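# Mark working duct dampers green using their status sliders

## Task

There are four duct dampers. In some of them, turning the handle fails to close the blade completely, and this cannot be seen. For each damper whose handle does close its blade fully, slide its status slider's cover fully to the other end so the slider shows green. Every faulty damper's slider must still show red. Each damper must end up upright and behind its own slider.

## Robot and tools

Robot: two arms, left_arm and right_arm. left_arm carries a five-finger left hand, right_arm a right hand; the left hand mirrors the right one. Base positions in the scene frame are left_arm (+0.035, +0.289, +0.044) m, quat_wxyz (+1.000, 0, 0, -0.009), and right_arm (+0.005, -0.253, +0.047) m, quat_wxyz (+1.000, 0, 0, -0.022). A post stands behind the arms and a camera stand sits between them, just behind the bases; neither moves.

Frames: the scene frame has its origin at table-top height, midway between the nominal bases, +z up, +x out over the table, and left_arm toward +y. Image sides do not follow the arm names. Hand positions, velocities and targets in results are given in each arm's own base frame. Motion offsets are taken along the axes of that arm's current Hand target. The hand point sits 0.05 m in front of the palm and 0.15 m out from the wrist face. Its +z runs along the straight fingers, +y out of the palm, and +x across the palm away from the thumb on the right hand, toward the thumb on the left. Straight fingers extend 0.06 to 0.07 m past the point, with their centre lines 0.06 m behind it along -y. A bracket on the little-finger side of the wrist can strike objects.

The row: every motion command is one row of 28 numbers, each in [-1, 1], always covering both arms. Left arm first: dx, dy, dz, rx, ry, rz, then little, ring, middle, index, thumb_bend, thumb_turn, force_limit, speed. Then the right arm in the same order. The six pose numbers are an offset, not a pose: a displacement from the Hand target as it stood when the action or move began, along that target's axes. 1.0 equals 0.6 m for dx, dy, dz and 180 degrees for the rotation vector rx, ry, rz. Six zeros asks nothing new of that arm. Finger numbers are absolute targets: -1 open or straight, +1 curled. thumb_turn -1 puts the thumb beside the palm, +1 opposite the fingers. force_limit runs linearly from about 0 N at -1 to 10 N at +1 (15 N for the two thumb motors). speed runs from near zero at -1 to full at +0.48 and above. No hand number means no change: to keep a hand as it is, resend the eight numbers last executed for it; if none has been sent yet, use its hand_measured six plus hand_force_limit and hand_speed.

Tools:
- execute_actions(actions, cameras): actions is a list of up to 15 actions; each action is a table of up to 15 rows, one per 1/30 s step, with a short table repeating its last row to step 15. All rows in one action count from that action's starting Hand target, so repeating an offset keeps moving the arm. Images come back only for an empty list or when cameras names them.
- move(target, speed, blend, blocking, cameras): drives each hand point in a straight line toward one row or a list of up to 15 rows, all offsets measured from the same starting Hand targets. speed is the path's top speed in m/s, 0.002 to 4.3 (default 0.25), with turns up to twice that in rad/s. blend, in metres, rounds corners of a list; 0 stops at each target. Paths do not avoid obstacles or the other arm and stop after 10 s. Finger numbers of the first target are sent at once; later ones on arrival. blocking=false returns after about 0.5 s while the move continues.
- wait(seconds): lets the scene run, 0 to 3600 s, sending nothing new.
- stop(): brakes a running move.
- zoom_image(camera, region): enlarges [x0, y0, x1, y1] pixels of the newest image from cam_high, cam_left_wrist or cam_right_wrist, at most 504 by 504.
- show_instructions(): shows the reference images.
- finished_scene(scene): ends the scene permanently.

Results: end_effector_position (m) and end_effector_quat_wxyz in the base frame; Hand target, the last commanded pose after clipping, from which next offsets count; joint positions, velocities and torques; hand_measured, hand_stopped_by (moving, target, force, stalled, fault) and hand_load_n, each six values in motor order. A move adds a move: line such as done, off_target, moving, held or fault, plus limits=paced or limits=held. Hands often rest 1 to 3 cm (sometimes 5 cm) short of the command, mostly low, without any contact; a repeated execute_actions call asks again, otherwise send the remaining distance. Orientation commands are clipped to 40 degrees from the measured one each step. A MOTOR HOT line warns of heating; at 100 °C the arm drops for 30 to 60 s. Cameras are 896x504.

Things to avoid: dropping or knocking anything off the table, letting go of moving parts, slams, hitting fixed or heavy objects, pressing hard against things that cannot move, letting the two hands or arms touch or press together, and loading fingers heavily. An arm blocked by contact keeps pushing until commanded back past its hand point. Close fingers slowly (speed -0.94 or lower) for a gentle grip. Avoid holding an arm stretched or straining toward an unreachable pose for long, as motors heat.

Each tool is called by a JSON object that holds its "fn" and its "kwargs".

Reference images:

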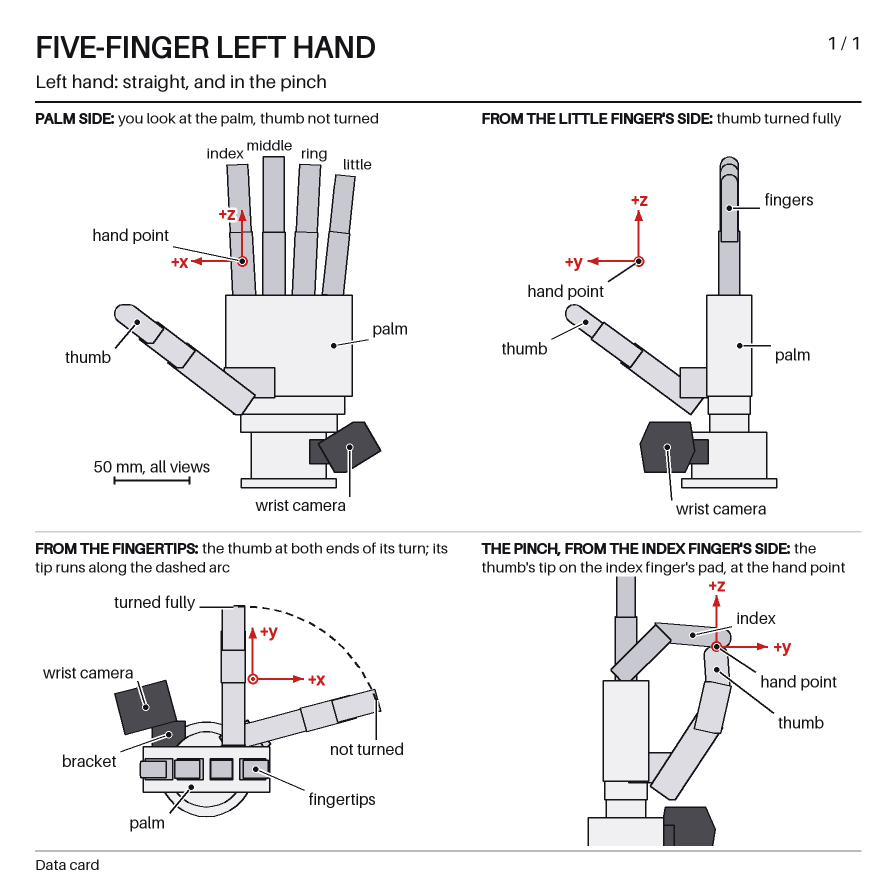

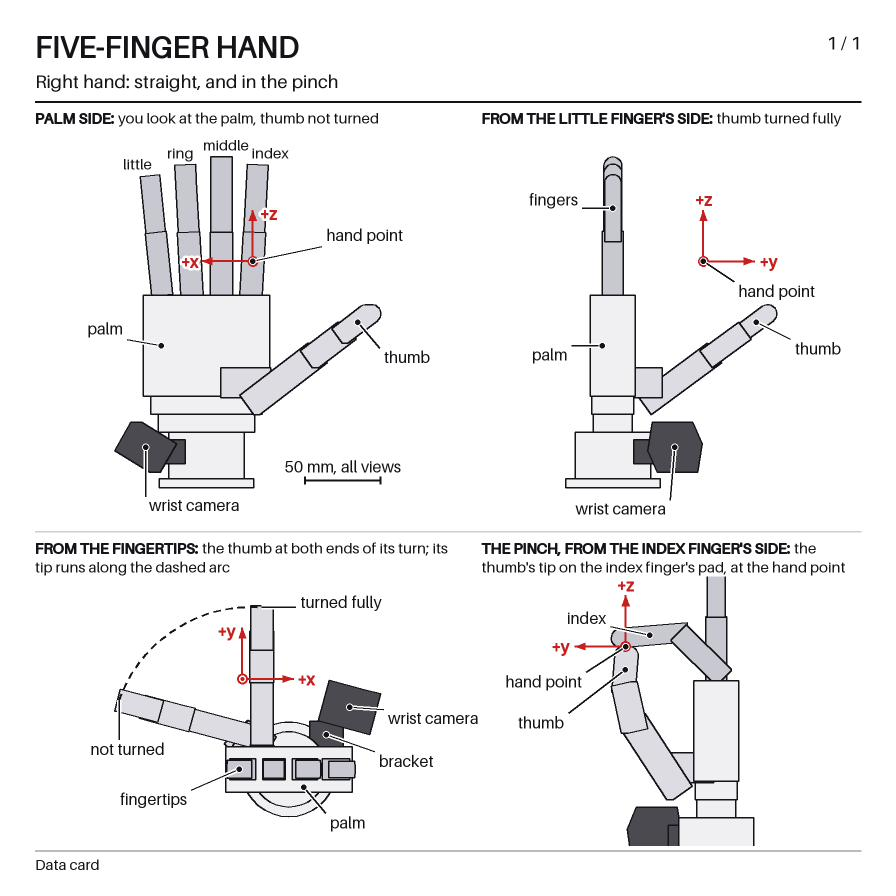

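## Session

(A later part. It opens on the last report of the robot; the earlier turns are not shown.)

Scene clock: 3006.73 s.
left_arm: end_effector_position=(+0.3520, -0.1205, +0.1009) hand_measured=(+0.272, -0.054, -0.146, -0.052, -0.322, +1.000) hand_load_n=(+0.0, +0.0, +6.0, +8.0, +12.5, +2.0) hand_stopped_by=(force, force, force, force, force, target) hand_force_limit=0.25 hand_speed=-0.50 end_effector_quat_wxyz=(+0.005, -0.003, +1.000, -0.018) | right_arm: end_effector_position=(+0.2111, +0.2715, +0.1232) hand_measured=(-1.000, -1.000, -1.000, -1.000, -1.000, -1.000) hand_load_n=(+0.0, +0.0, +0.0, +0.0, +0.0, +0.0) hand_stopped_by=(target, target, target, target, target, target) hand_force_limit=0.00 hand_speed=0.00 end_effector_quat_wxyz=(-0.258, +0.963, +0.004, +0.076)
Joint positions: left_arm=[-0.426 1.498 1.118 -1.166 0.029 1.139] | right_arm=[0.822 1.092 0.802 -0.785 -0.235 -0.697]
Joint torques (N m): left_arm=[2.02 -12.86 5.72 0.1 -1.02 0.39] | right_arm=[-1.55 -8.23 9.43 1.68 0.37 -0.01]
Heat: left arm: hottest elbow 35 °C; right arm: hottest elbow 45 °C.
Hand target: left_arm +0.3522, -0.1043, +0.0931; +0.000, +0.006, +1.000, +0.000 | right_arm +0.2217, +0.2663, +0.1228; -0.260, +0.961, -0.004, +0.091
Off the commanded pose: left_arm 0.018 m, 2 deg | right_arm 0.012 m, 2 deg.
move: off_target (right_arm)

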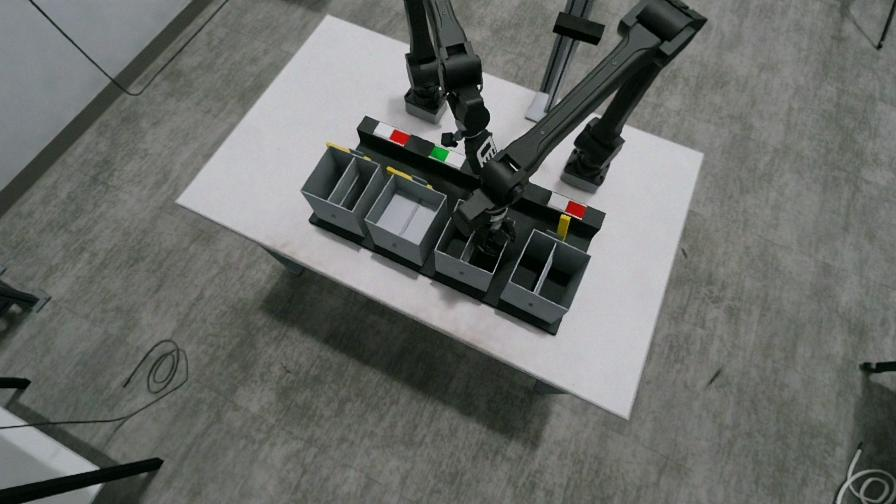

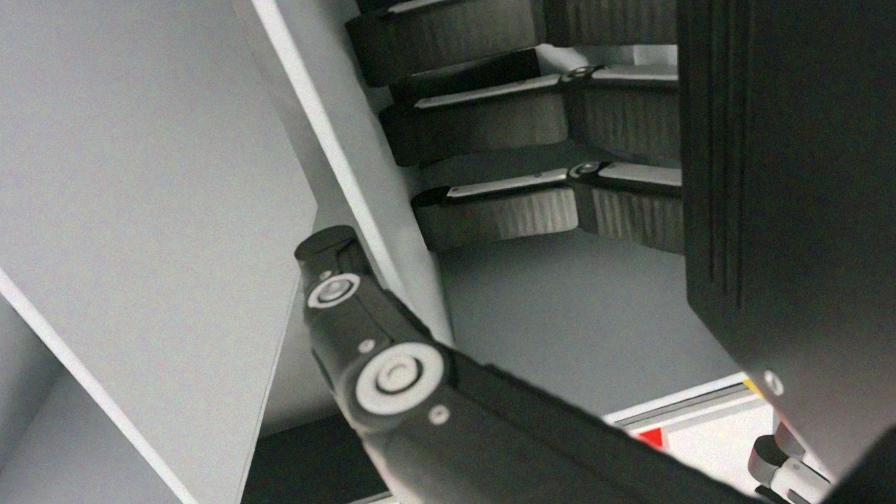

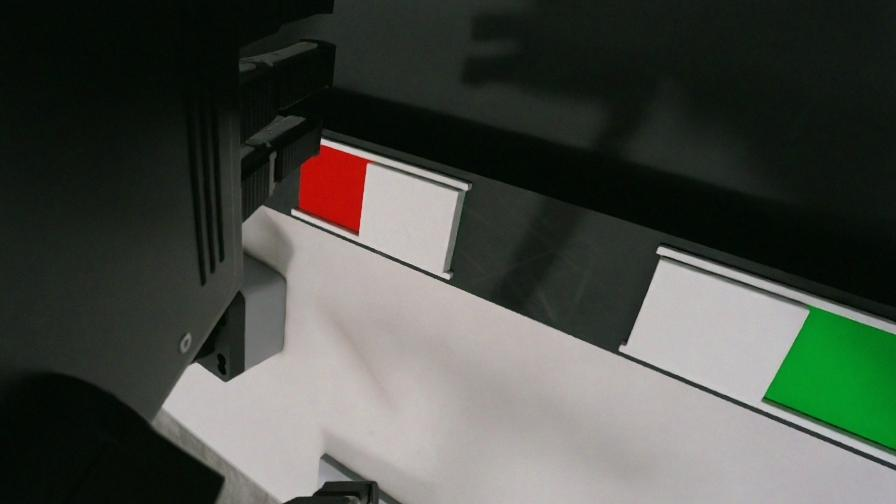

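{"fn": "move", "kwargs": {"target": [[0,0,0,0,0,0,0.5,0.5,0.5,0.5,0.65,1,0.25,-0.5,0.0,0.043,0.0,0,0,0,-1,-1,-1,-1,-1,-1,0,0]], "speed": 0.04, "cameras": ["all"]}}

{"fn": "zoom_image", "kwargs": {"camera": "cam_left_wrist", "region": [640, 340, 896, 504]}}

Scene clock: 3107.70 s.
left_arm: end_effector_position=(+0.3520, -0.1205, +0.1009) hand_measured=(+0.272, -0.054, -0.146, -0.052, -0.322, +1.000) hand_load_n=(+0.0, +0.0, +6.0, +7.5, +12.0, +2.0) hand_stopped_by=(force, force, force, force, force, target) hand_force_limit=0.25 hand_speed=-0.50 end_effector_quat_wxyz=(+0.005, -0.003, +1.000, -0.018) | right_arm: end_effector_position=(+0.2195, +0.2456, +0.1099) hand_measured=(-1.000, -1.000, -1.000, -1.000, -1.000, -1.000) hand_load_n=(+0.0, +0.0, +0.0, +0.0, -0.5, +0.0) hand_stopped_by=(target, target, target, target, target, target) hand_force_limit=0.00 hand_speed=0.00 end_effector_quat_wxyz=(-0.255, +0.963, -0.007, +0.084)
Joint positions: left_arm=[-0.426 1.498 1.118 -1.166 0.029 1.139] | right_arm=[0.751 1.064 0.749 -0.767 -0.248 -0.744]
Joint torques (N m): left_arm=[2.02 -12.86 5.74 0.09 -1.02 0.39] | right_arm=[-0.03 -8 9.22 1.59 -0.3 -0.06]
Heat: left arm: hottest elbow 35 °C; right arm: hottest elbow 41 °C.
Hand target: left_arm +0.3522, -0.1043, +0.0931; +0.000, +0.006, +1.000, +0.000 | right_arm +0.2226, +0.2440, +0.1100; -0.260, +0.961, -0.004, +0.091
Off the commanded pose: left_arm 0.018 m, 2 deg | right_arm 0.004 m, 1 deg.
move: done

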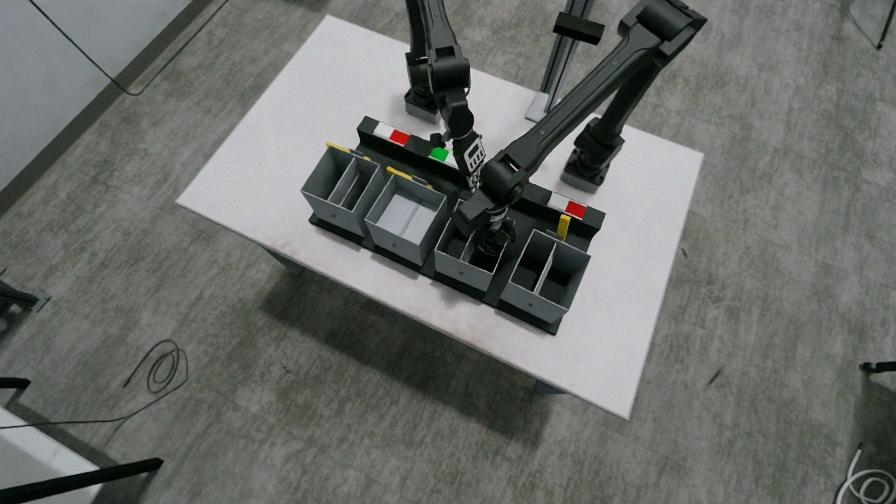

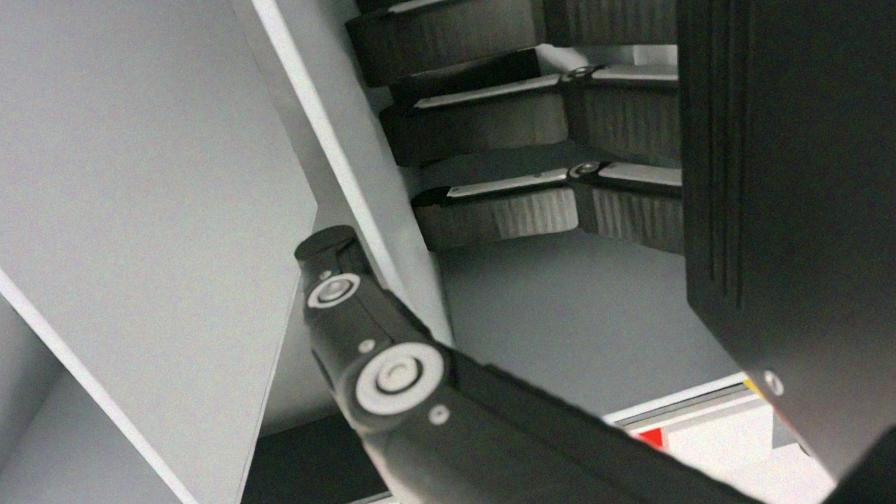

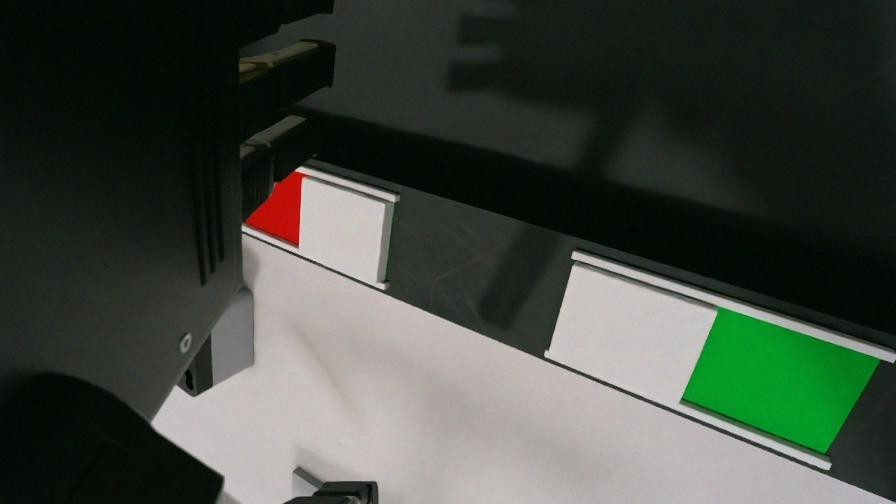

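Scaled by 1.969.

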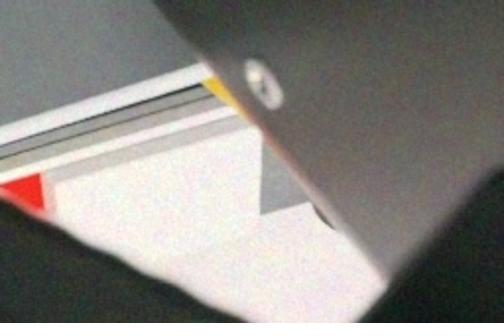

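{"fn": "move", "kwargs": {"target": [[0,0,0,0,0,0,0.5,0.5,0.5,0.5,0.65,1,0.25,-0.5,0.0183,-0.0972,-0.2397,0,0,0,-1,-1,-1,-1,-1,-1,0,0],[0,0,0,0,0,0,0.5,0.5,0.5,0.5,0.65,1,0.25,-0.5,0.0545,-0.2407,-0.128,0,0,0,-1,-1,-1,-1,-1,-1,0,0],[0,0,0,0,0,0,0.5,0.5,0.5,0.5,0.65,1,0.25,-0.5,0.0275,-0.1433,0.0048,0,0,0,-1,-1,-1,-1,-1,-1,0,0]], "speed": [0.2,0.2,0.1], "blend": [0.02,0.01,0], "cameras": []}}

{"fn": "move", "kwargs": {"target": [[0,0,0,0,0,0,0.5,0.5,0.5,0.5,0.65,1,0.25,-0.5,0.0,0.1003,0.0005,0,0,0,-1,-1,-1,-1,-1,-1,0,0]], "speed": 0.05, "cameras": ["all"]}}

Scene clock: 3128.20 s.
left_arm: end_effector_position=(+0.3520, -0.1205, +0.1009) hand_measured=(+0.272, -0.054, -0.146, -0.052, -0.322, +1.000) hand_load_n=(+0.0, +0.0, +6.5, +8.0, +12.0, +1.5) hand_stopped_by=(force, force, force, force, force, target) hand_force_limit=0.25 hand_speed=-0.50 end_effector_quat_wxyz=(+0.005, -0.003, +1.000, -0.018) | right_arm: end_effector_position=(+0.2323, +0.3196, +0.1591) hand_measured=(-1.000, -1.000, -1.000, -1.000, -1.000, -1.000) hand_load_n=(+0.0, +0.0, +0.0, +0.0, +0.0, +0.0) hand_stopped_by=(target, target, target, target, target, target) hand_force_limit=0.00 hand_speed=0.00 end_effector_quat_wxyz=(-0.261, +0.961, +0.001, +0.092)
Joint positions: left_arm=[-0.426 1.498 1.118 -1.166 0.029 1.139] | right_arm=[0.881 1.189 0.967 -0.817 -0.184 -0.641]
Joint torques (N m): left_arm=[2.02 -12.81 5.74 0.09 -1.02 0.39] | right_arm=[-0.26 -8.59 9.55 1.39 -0.29 0]
Heat: left arm: hottest elbow 35 °C; right arm: hottest elbow 43 °C.
Hand target: left_arm +0.3522, -0.1043, +0.0931; +0.000, +0.006, +1.000, +0.000 | right_arm +0.2360, +0.3189, +0.1534; -0.260, +0.961, -0.004, +0.091
Off the commanded pose: left_arm 0.018 m, 2 deg | right_arm 0.007 m, 1 deg.
move: done

Scene clock: 3129.97 s.
left_arm: end_effector_position=(+0.3517, -0.1213, +0.1015) hand_measured=(+0.272, -0.054, -0.146, -0.052, -0.322, +1.000) hand_load_n=(+0.0, +0.0, +2.5, +8.0, +7.0, +3.0) hand_stopped_by=(force, force, force, force, force, target) hand_force_limit=0.25 hand_speed=-0.50 end_effector_quat_wxyz=(+0.005, -0.003, +1.000, -0.021) | right_arm: end_effector_position=(+0.2372, +0.2994, +0.1473) hand_measured=(-1.000, -1.000, -1.000, -1.000, -1.000, -1.000) hand_load_n=(+0.0, +0.0, -0.5, +0.0, +0.0, +0.0) hand_stopped_by=(target, target, target, target, target, target) hand_force_limit=0.00 hand_speed=0.00 end_effector_quat_wxyz=(-0.296, +0.949, +0.033, +0.103)
Joint positions: left_arm=[-0.426 1.496 1.118 -1.166 0.033 1.139] | right_arm=[0.814 1.119 0.866 -0.731 -0.266 -0.745]
Joint torques (N m): left_arm=[2.02 -12.63 5.74 0.09 -1.17 0.39] | right_arm=[-3.37 -7.82 6.69 0.03 1.05 0.21]
Heat: left arm: hottest elbow 35 °C; right arm: hottest elbow 43 °C.
Hand target: left_arm +0.3522, -0.1043, +0.0931; +0.000, +0.006, +1.000, +0.000 | right_arm +0.2385, +0.2670, +0.1231; -0.260, +0.961, -0.004, +0.091
Off the commanded pose: left_arm 0.019 m, 3 deg | right_arm 0.041 m, 6 deg.
move: off_target (right_arm)

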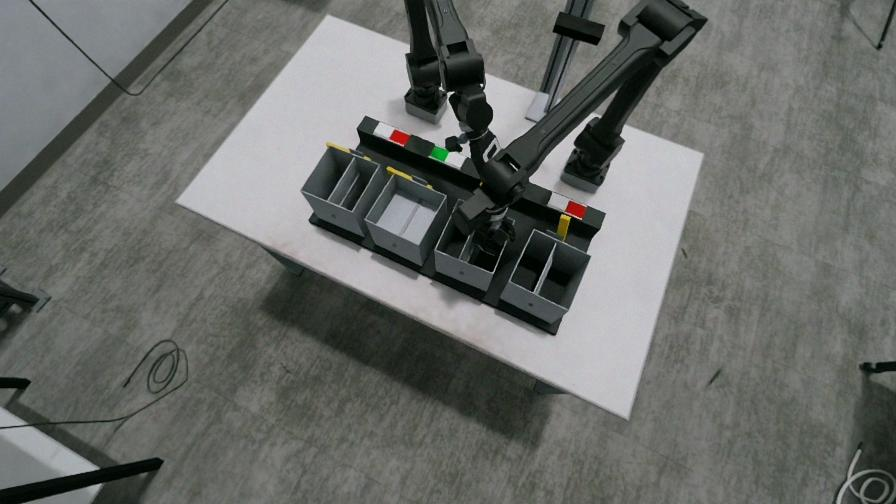

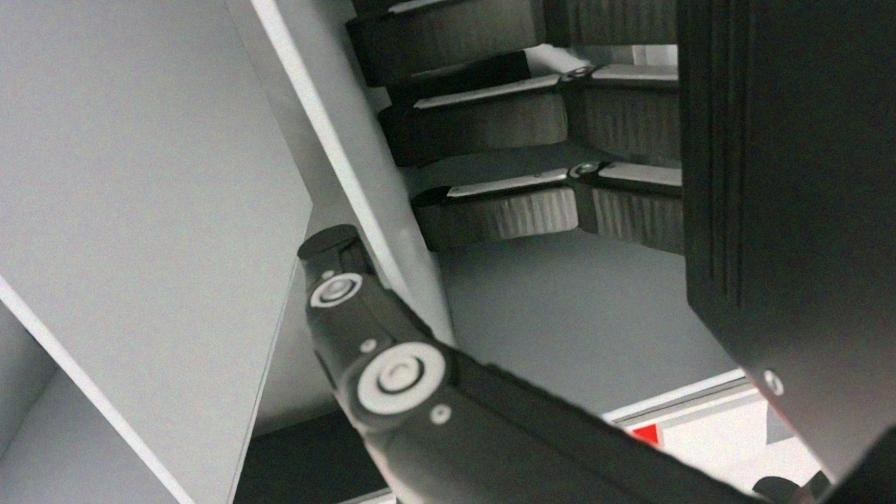

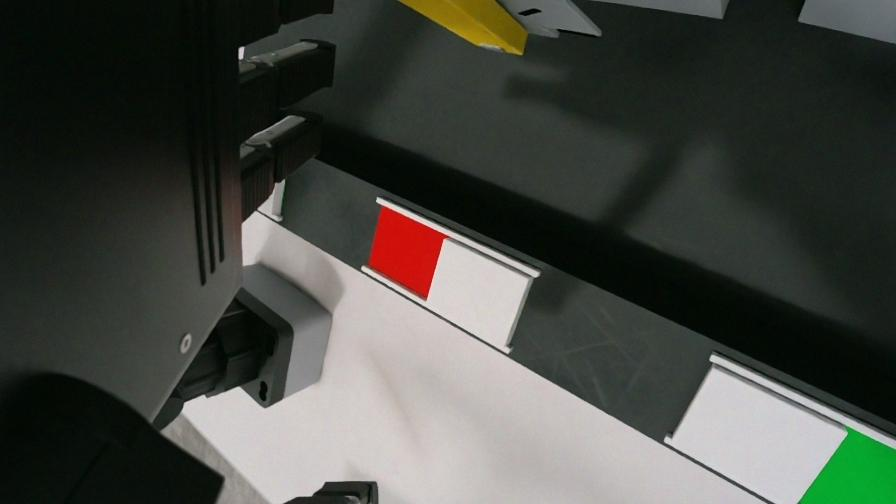

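{"fn": "move", "kwargs": {"target": [[0,0.01,0,0,0,0,0.5,0.5,0.5,0.5,0.65,1,0.25,-0.5,-0.0012,0.065,0.0057,0,0,0,-1,-1,-1,-1,-1,-1,0,0]], "speed": 0.05, "cameras": ["all"]}}

{"fn": "zoom_image", "kwargs": {"camera": "cam_high", "region": [400, 100, 580, 280]}}

Scene clock: 3145.50 s.
left_arm: end_effector_position=(+0.3507, -0.1206, +0.1010) hand_measured=(+0.272, -0.054, -0.146, -0.052, -0.322, +1.000) hand_load_n=(+0.0, +0.0, +3.5, +8.0, +9.0, +2.5) hand_stopped_by=(force, force, force, force, force, target) hand_force_limit=0.25 hand_speed=-0.50 end_effector_quat_wxyz=(+0.004, -0.003, +1.000, -0.020) | right_arm: end_effector_position=(+0.2410, +0.2692, +0.1360) hand_measured=(-1.000, -1.000, -1.000, -1.000, -1.000, -1.000) hand_load_n=(+0.0, +0.0, -0.5, +0.0, +0.0, +0.0) hand_stopped_by=(target, target, target, target, target, target) hand_force_limit=0.00 hand_speed=0.00 end_effector_quat_wxyz=(-0.304, +0.945, +0.038, +0.112)
Joint positions: left_arm=[-0.425 1.495 1.115 -1.166 0.033 1.14] | right_arm=[0.738 1.059 0.789 -0.708 -0.31 -0.817]
Joint torques (N m): left_arm=[3.08 -13.1 5.46 0.09 -1.17 0.51] | right_arm=[-3.84 -5.66 5.89 0.21 1.29 0.2]
Heat: left arm: hottest elbow 35 °C; right arm: hottest elbow 42 °C.
Hand target: left_arm +0.3521, -0.0982, +0.0930; +0.000, +0.006, +1.000, +0.000 | right_arm +0.2398, +0.2348, +0.1004; -0.259, +0.961, -0.004, +0.091
Off the commanded pose: left_arm 0.024 m, 3 deg | right_arm 0.049 m, 8 deg.
move: off_target (left_arm, right_arm)

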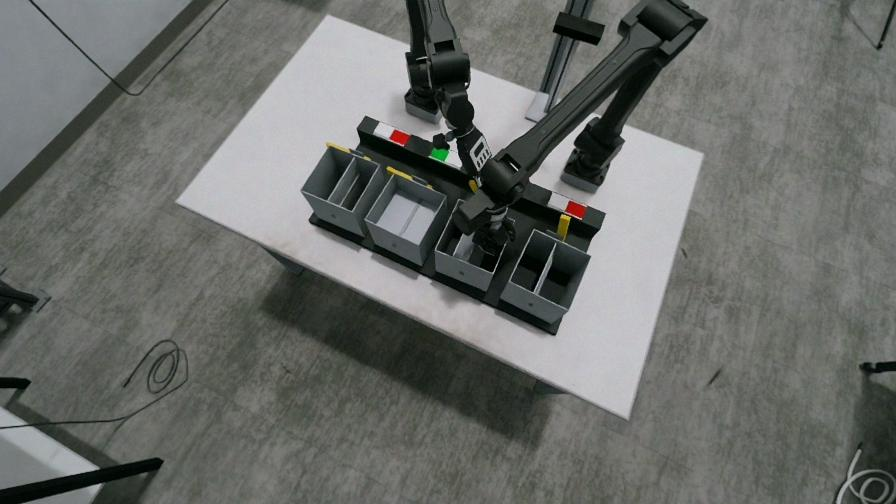

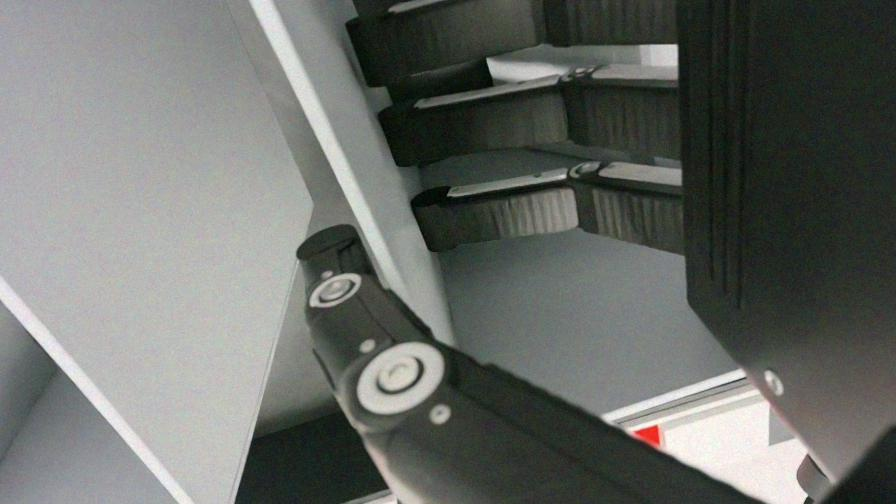

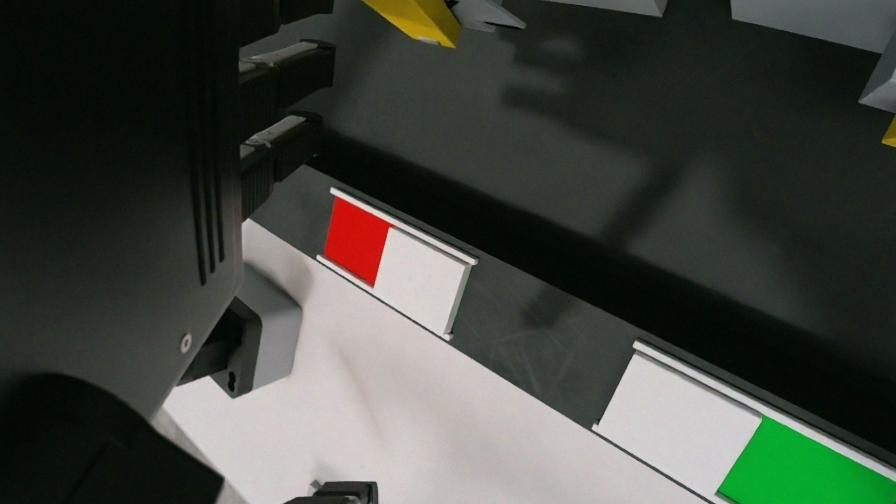

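Scaled by 2.800.

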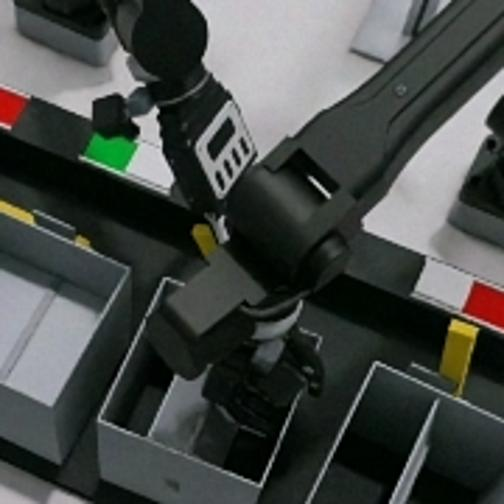

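{"fn": "move", "kwargs": {"target": [[0,0.005,0,0,0,0,0.5,0.5,0.5,0.5,0.65,1,0.25,-0.5,0.0035,0.0463,-0.0172,0,0,0,-1,-1,-1,-1,-1,-1,0,0],[0,0.005,0,0,0,0,0.5,0.5,0.5,0.5,0.65,1,0.25,-0.5,0.0035,0.0651,-0.017,0,0,0,-1,-1,-1,-1,-1,-1,0,0]], "speed": 0.05, "blend": [0.005,0], "cameras": ["all"]}}

{"fn": "zoom_image", "kwargs": {"camera": "cam_high", "region": [400, 100, 580, 280]}}

Scene clock: 3163.93 s.
left_arm: end_effector_position=(+0.3488, -0.1223, +0.1010) hand_measured=(+0.272, -0.054, -0.146, -0.052, -0.322, +1.000) hand_load_n=(+0.0, +0.0, +0.0, +9.5, +5.5, +4.0) hand_stopped_by=(force, force, force, force, force, target) hand_force_limit=0.25 hand_speed=-0.50 end_effector_quat_wxyz=(+0.002, -0.002, +1.000, -0.027) | right_arm: end_effector_position=(+0.2455, +0.2389, +0.1226) hand_measured=(-1.000, -1.000, -1.000, -1.000, -1.000, -1.000) hand_load_n=(+0.5, +1.0, +0.0, +0.0, +0.0, +0.0) hand_stopped_by=(target, target, target, target, target, target) hand_force_limit=0.00 hand_speed=0.00 end_effector_quat_wxyz=(-0.309, +0.944, +0.046, +0.109)
Joint positions: left_arm=[-0.425 1.491 1.112 -1.166 0.047 1.142] | right_arm=[0.642 1.026 0.733 -0.713 -0.378 -0.914]
Joint torques (N m): left_arm=[3.49 -12.81 5.52 0.05 -1.63 0.54] | right_arm=[-3.55 -5.36 5.5 -0.42 1.99 0.12]
Heat: left arm: hottest elbow 34 °C; right arm: hottest elbow 40 °C.
Hand target: left_arm +0.3523, -0.0953, +0.0932; +0.000, +0.006, +1.000, +0.000 | right_arm +0.2416, +0.1959, +0.0899; -0.260, +0.961, -0.004, +0.091
Off the commanded pose: left_arm 0.028 m, 3 deg | right_arm 0.054 m, 9 deg.
move: off_target (left_arm, right_arm)

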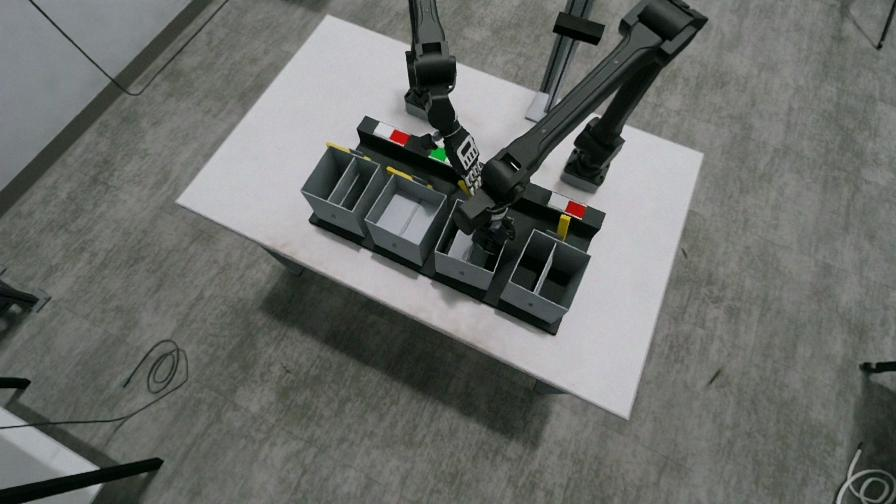

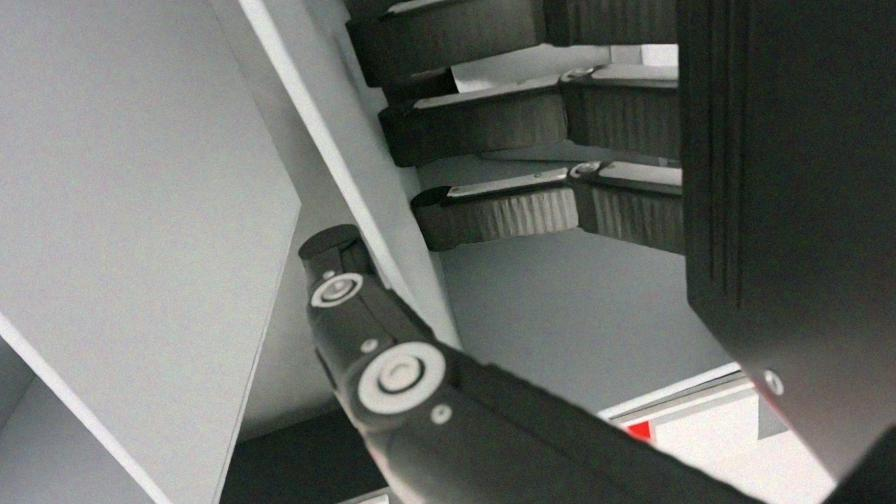

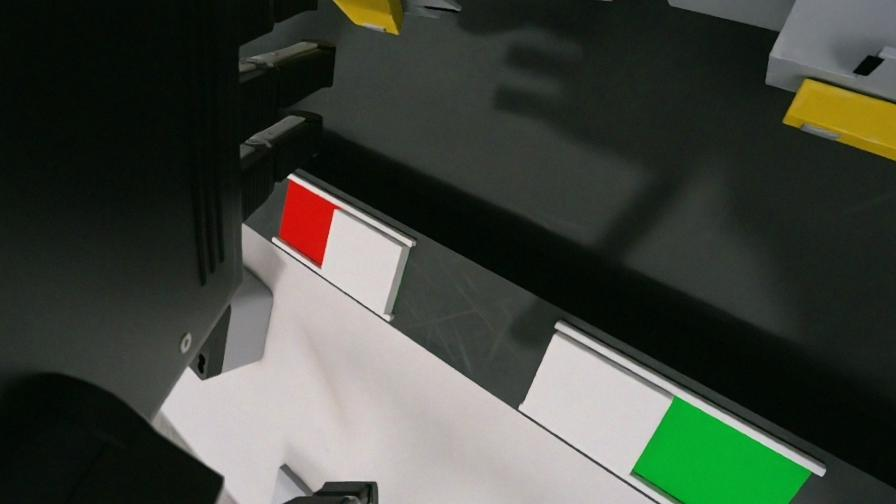

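Scaled by 2.800.

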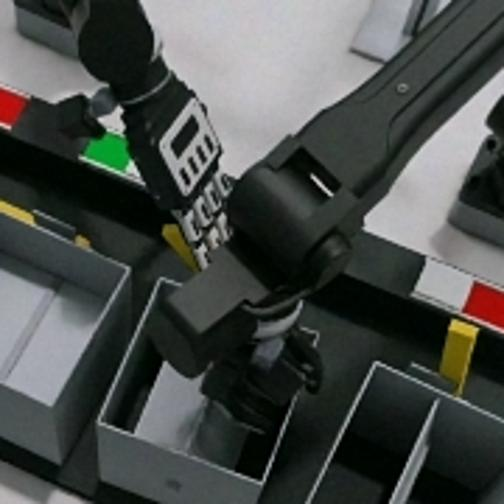

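{"fn": "move", "kwargs": {"target": [[0,0.0,0,0,0,0,0.5,0.5,0.5,0.5,0.65,1,0.25,-0.5,-0.0032,0.0378,0.0157,0,0,0,-1,-1,-1,-1,-1,-1,0,0],[0,0.0,0,0,0,0,0.5,0.5,0.5,0.5,0.65,1,0.25,-0.5,-0.01,0.068,0.0492,0,0,0,-1,-1,-1,-1,-1,-1,0,0]], "speed": 0.05, "blend": [0.005,0], "cameras": ["all"]}}

{"fn": "zoom_image", "kwargs": {"camera": "cam_high", "region": [400, 100, 580, 280]}}

Scene clock: 3178.37 s.
left_arm: end_effector_position=(+0.3485, -0.1229, +0.1011) hand_measured=(+0.272, -0.054, -0.146, -0.052, -0.320, +1.000) hand_load_n=(+0.0, +0.0, +0.0, +8.5, +4.5, +3.5) hand_stopped_by=(force, force, force, force, force, target) hand_force_limit=0.25 hand_speed=-0.50 end_effector_quat_wxyz=(+0.002, -0.002, +1.000, -0.028) | right_arm: end_effector_position=(+0.2495, +0.2317, +0.1091) hand_measured=(-1.000, -1.000, -1.000, -1.000, -1.000, -1.000) hand_load_n=(+0.0, +2.0, +0.0, +0.0, +0.0, +0.0) hand_stopped_by=(target, target, target, target, target, target) hand_force_limit=0.00 hand_speed=0.00 end_effector_quat_wxyz=(-0.337, +0.930, +0.063, +0.132)
Joint positions: left_arm=[-0.425 1.49 1.112 -1.166 0.05 1.142] | right_arm=[0.597 0.989 0.653 -0.612 -0.43 -0.969]
Joint torques (N m): left_arm=[3.43 -12.81 5.52 0.05 -1.75 0.55] | right_arm=[-4.84 -0.5 3.41 -0.54 3.13 0.12]
Heat: left arm: hottest elbow 34 °C; right arm: hottest elbow 40 °C.
Hand target: left_arm +0.3523, -0.0953, +0.0931; +0.000, +0.006, +1.000, +0.000 | right_arm +0.2425, +0.1757, +0.0436; -0.260, +0.961, -0.004, +0.091
Off the commanded pose: left_arm 0.029 m, 3 deg | right_arm 0.087 m, 13 deg.
move: off_target (right_arm)

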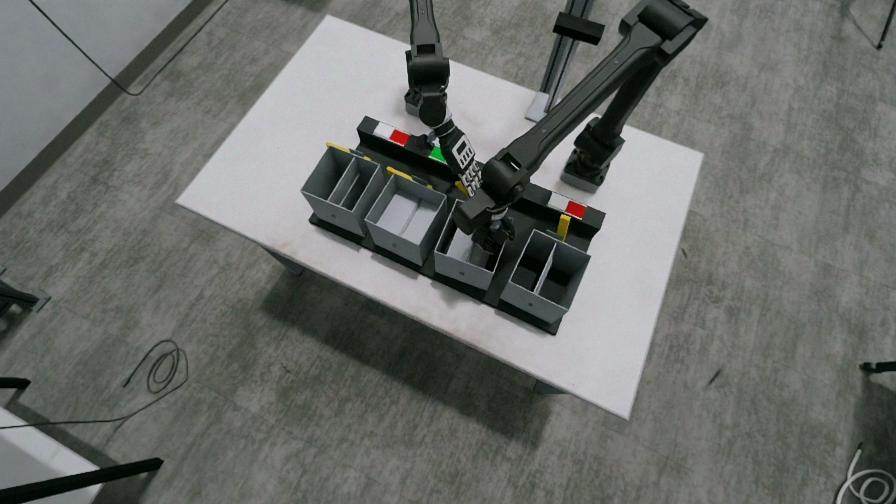

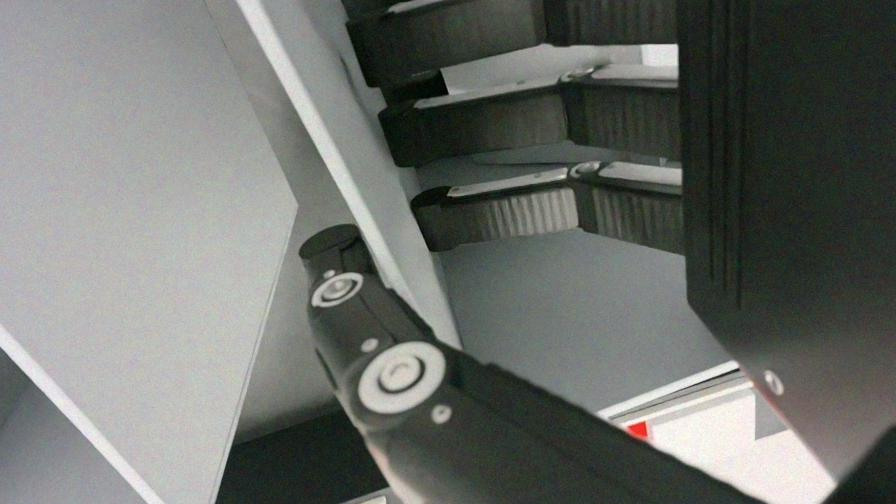

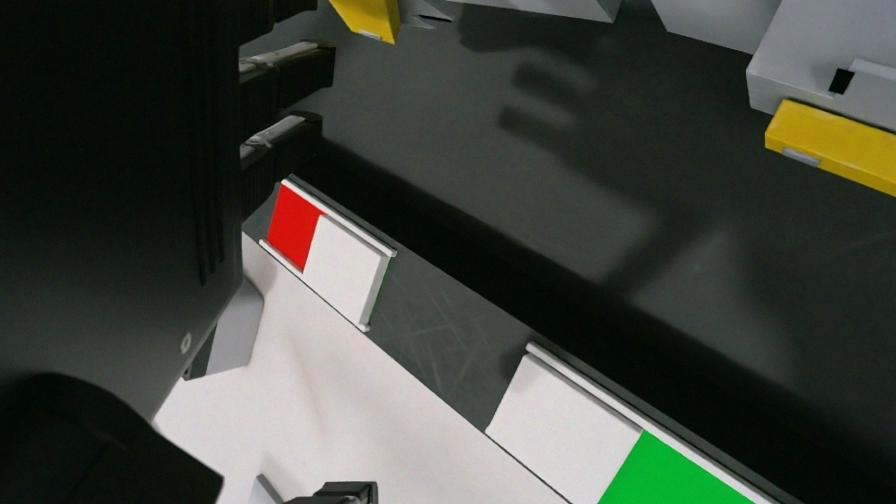

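Scaled by 2.800.

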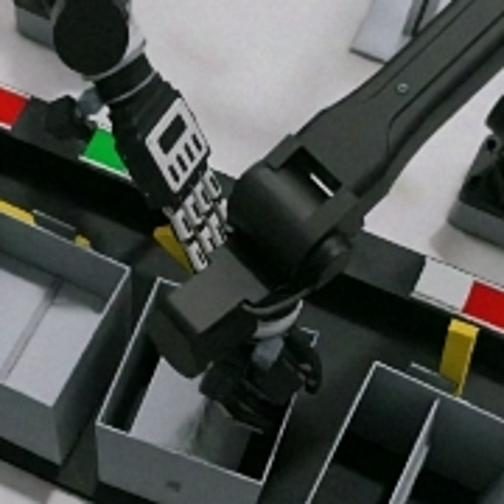

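{"fn": "move", "kwargs": {"target": [[0,0.0,0,0,0,0,0.5,0.5,0.5,0.5,0.65,1,0.25,-0.5,0.0425,-0.2582,-0.2507,0,0,0,-1,-1,-1,-1,-1,-1,0,0],[0,0.0,0,0,0,0,0.5,0.5,0.5,0.5,0.65,1,0.25,-0.5,0.012,-0.0795,-0.5193,0.1066,0.1085,0.4288,-1,-1,-1,-1,-1,-1,0,0],[0,0.0,0,0,0,0,0.5,0.5,0.5,0.5,0.65,1,0.25,-0.5,-0.0067,-0.1238,-0.2612,0.2046,0.2083,0.8233,-1,-1,-1,-1,-1,-1,0,0]], "speed": [0.12,0.35,0.35], "blend": [0.02,0.03,0], "cameras": ["all"]}}

{"fn": "zoom_image", "kwargs": {"camera": "cam_right_wrist", "region": [480, 20, 860, 340]}}

Scene clock: 3208.53 s.
left_arm: end_effector_position=(+0.3532, -0.1140, +0.1011) hand_measured=(+0.272, -0.054, -0.146, -0.052, -0.320, +1.000) hand_load_n=(+0.5, +0.0, +1.5, +8.0, +9.0, +0.0) hand_stopped_by=(force, force, force, force, force, target) hand_force_limit=0.25 hand_speed=-0.50 end_effector_quat_wxyz=(+0.008, -0.002, +1.000, -0.021) | right_arm: end_effector_position=(+0.2079, +0.1600, +0.2070) hand_measured=(-1.000, -1.000, -1.000, -1.000, -1.000, -1.000) hand_load_n=(+0.0, +0.0, +0.0, +0.0, +0.0, +0.0) hand_stopped_by=(target, target, target, target, target, target) hand_force_limit=0.00 hand_speed=0.00 end_effector_quat_wxyz=(+0.354, -0.111, +0.929, -0.004)
Joint positions: left_arm=[-0.409 1.49 1.11 -1.161 0.032 1.157] | right_arm=[0.862 0.362 0.55 -1.186 0.47 2.054]
Joint torques (N m): left_arm=[2.32 -12.69 5.64 -0.05 -1.11 0.41] | right_arm=[1.08 2.84 11.63 0.79 0.39 0.11]
Heat: left arm: hottest elbow 34 °C; right arm: hottest elbow 39 °C.
Hand target: left_arm +0.3522, -0.0953, +0.0930; +0.000, +0.006, +1.000, +0.000 | right_arm +0.2079, +0.1620, +0.2129; +0.355, -0.105, +0.929, -0.004
Off the commanded pose: left_arm 0.020 m, 3 deg | right_arm 0.006 m, 1 deg.
joint sent to its limit (right arm) — joint 6 (wrist roll), upper limit. The joint targets still meet the commanded pose.
move: done

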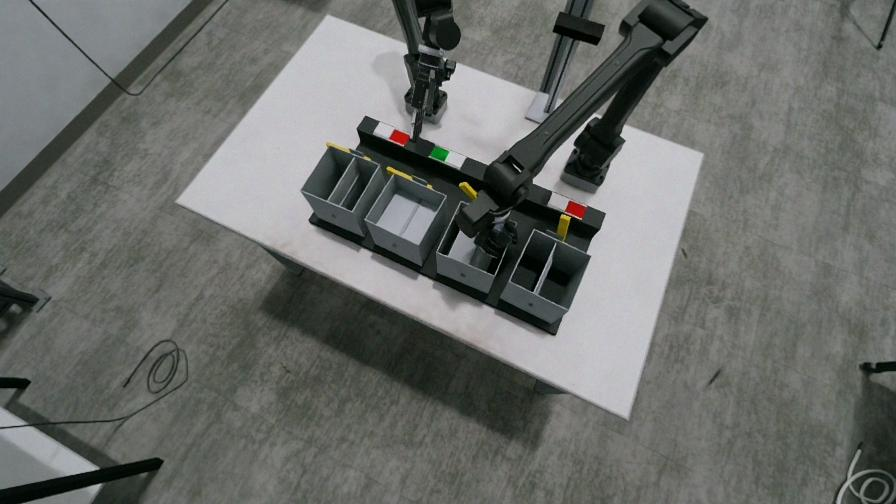

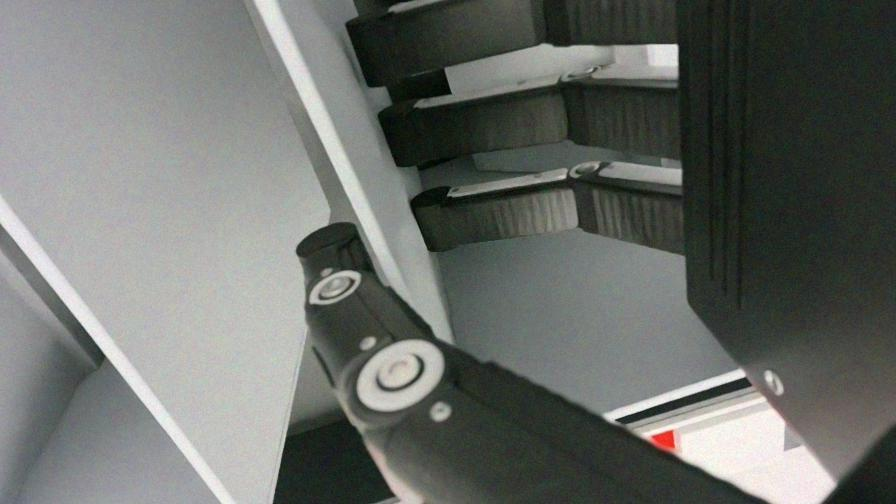

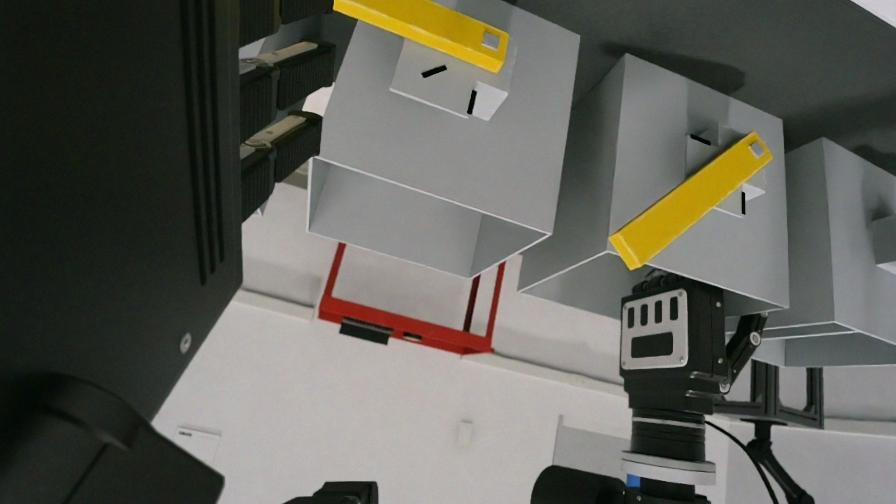

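Scaled by 1.326.

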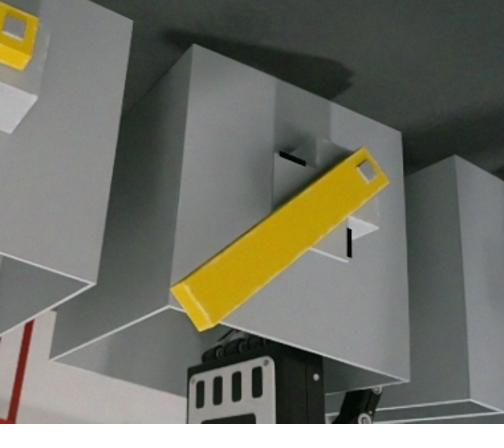

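{"fn": "zoom_image", "kwargs": {"camera": "cam_high", "region": [425, 170, 525, 300]}}

{"fn": "zoom_image", "kwargs": {"camera": "cam_left_wrist", "region": [340, 0, 690, 300]}}

Scaled by 3.877.

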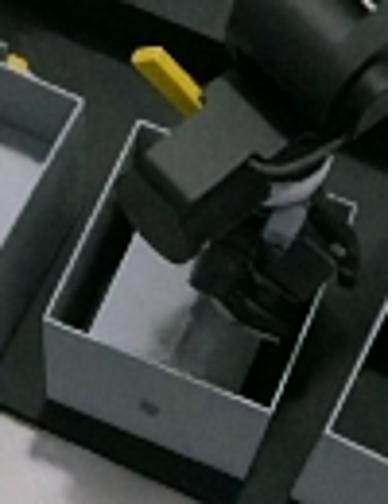

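Scaled by 1.440.

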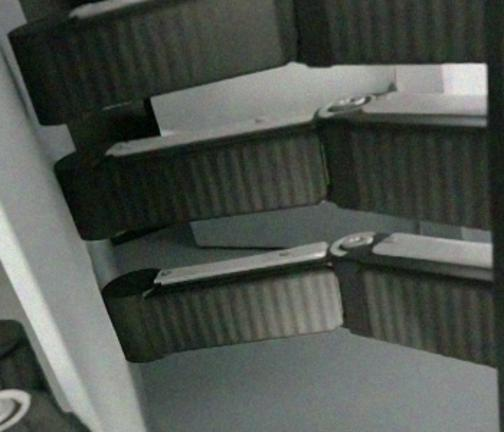

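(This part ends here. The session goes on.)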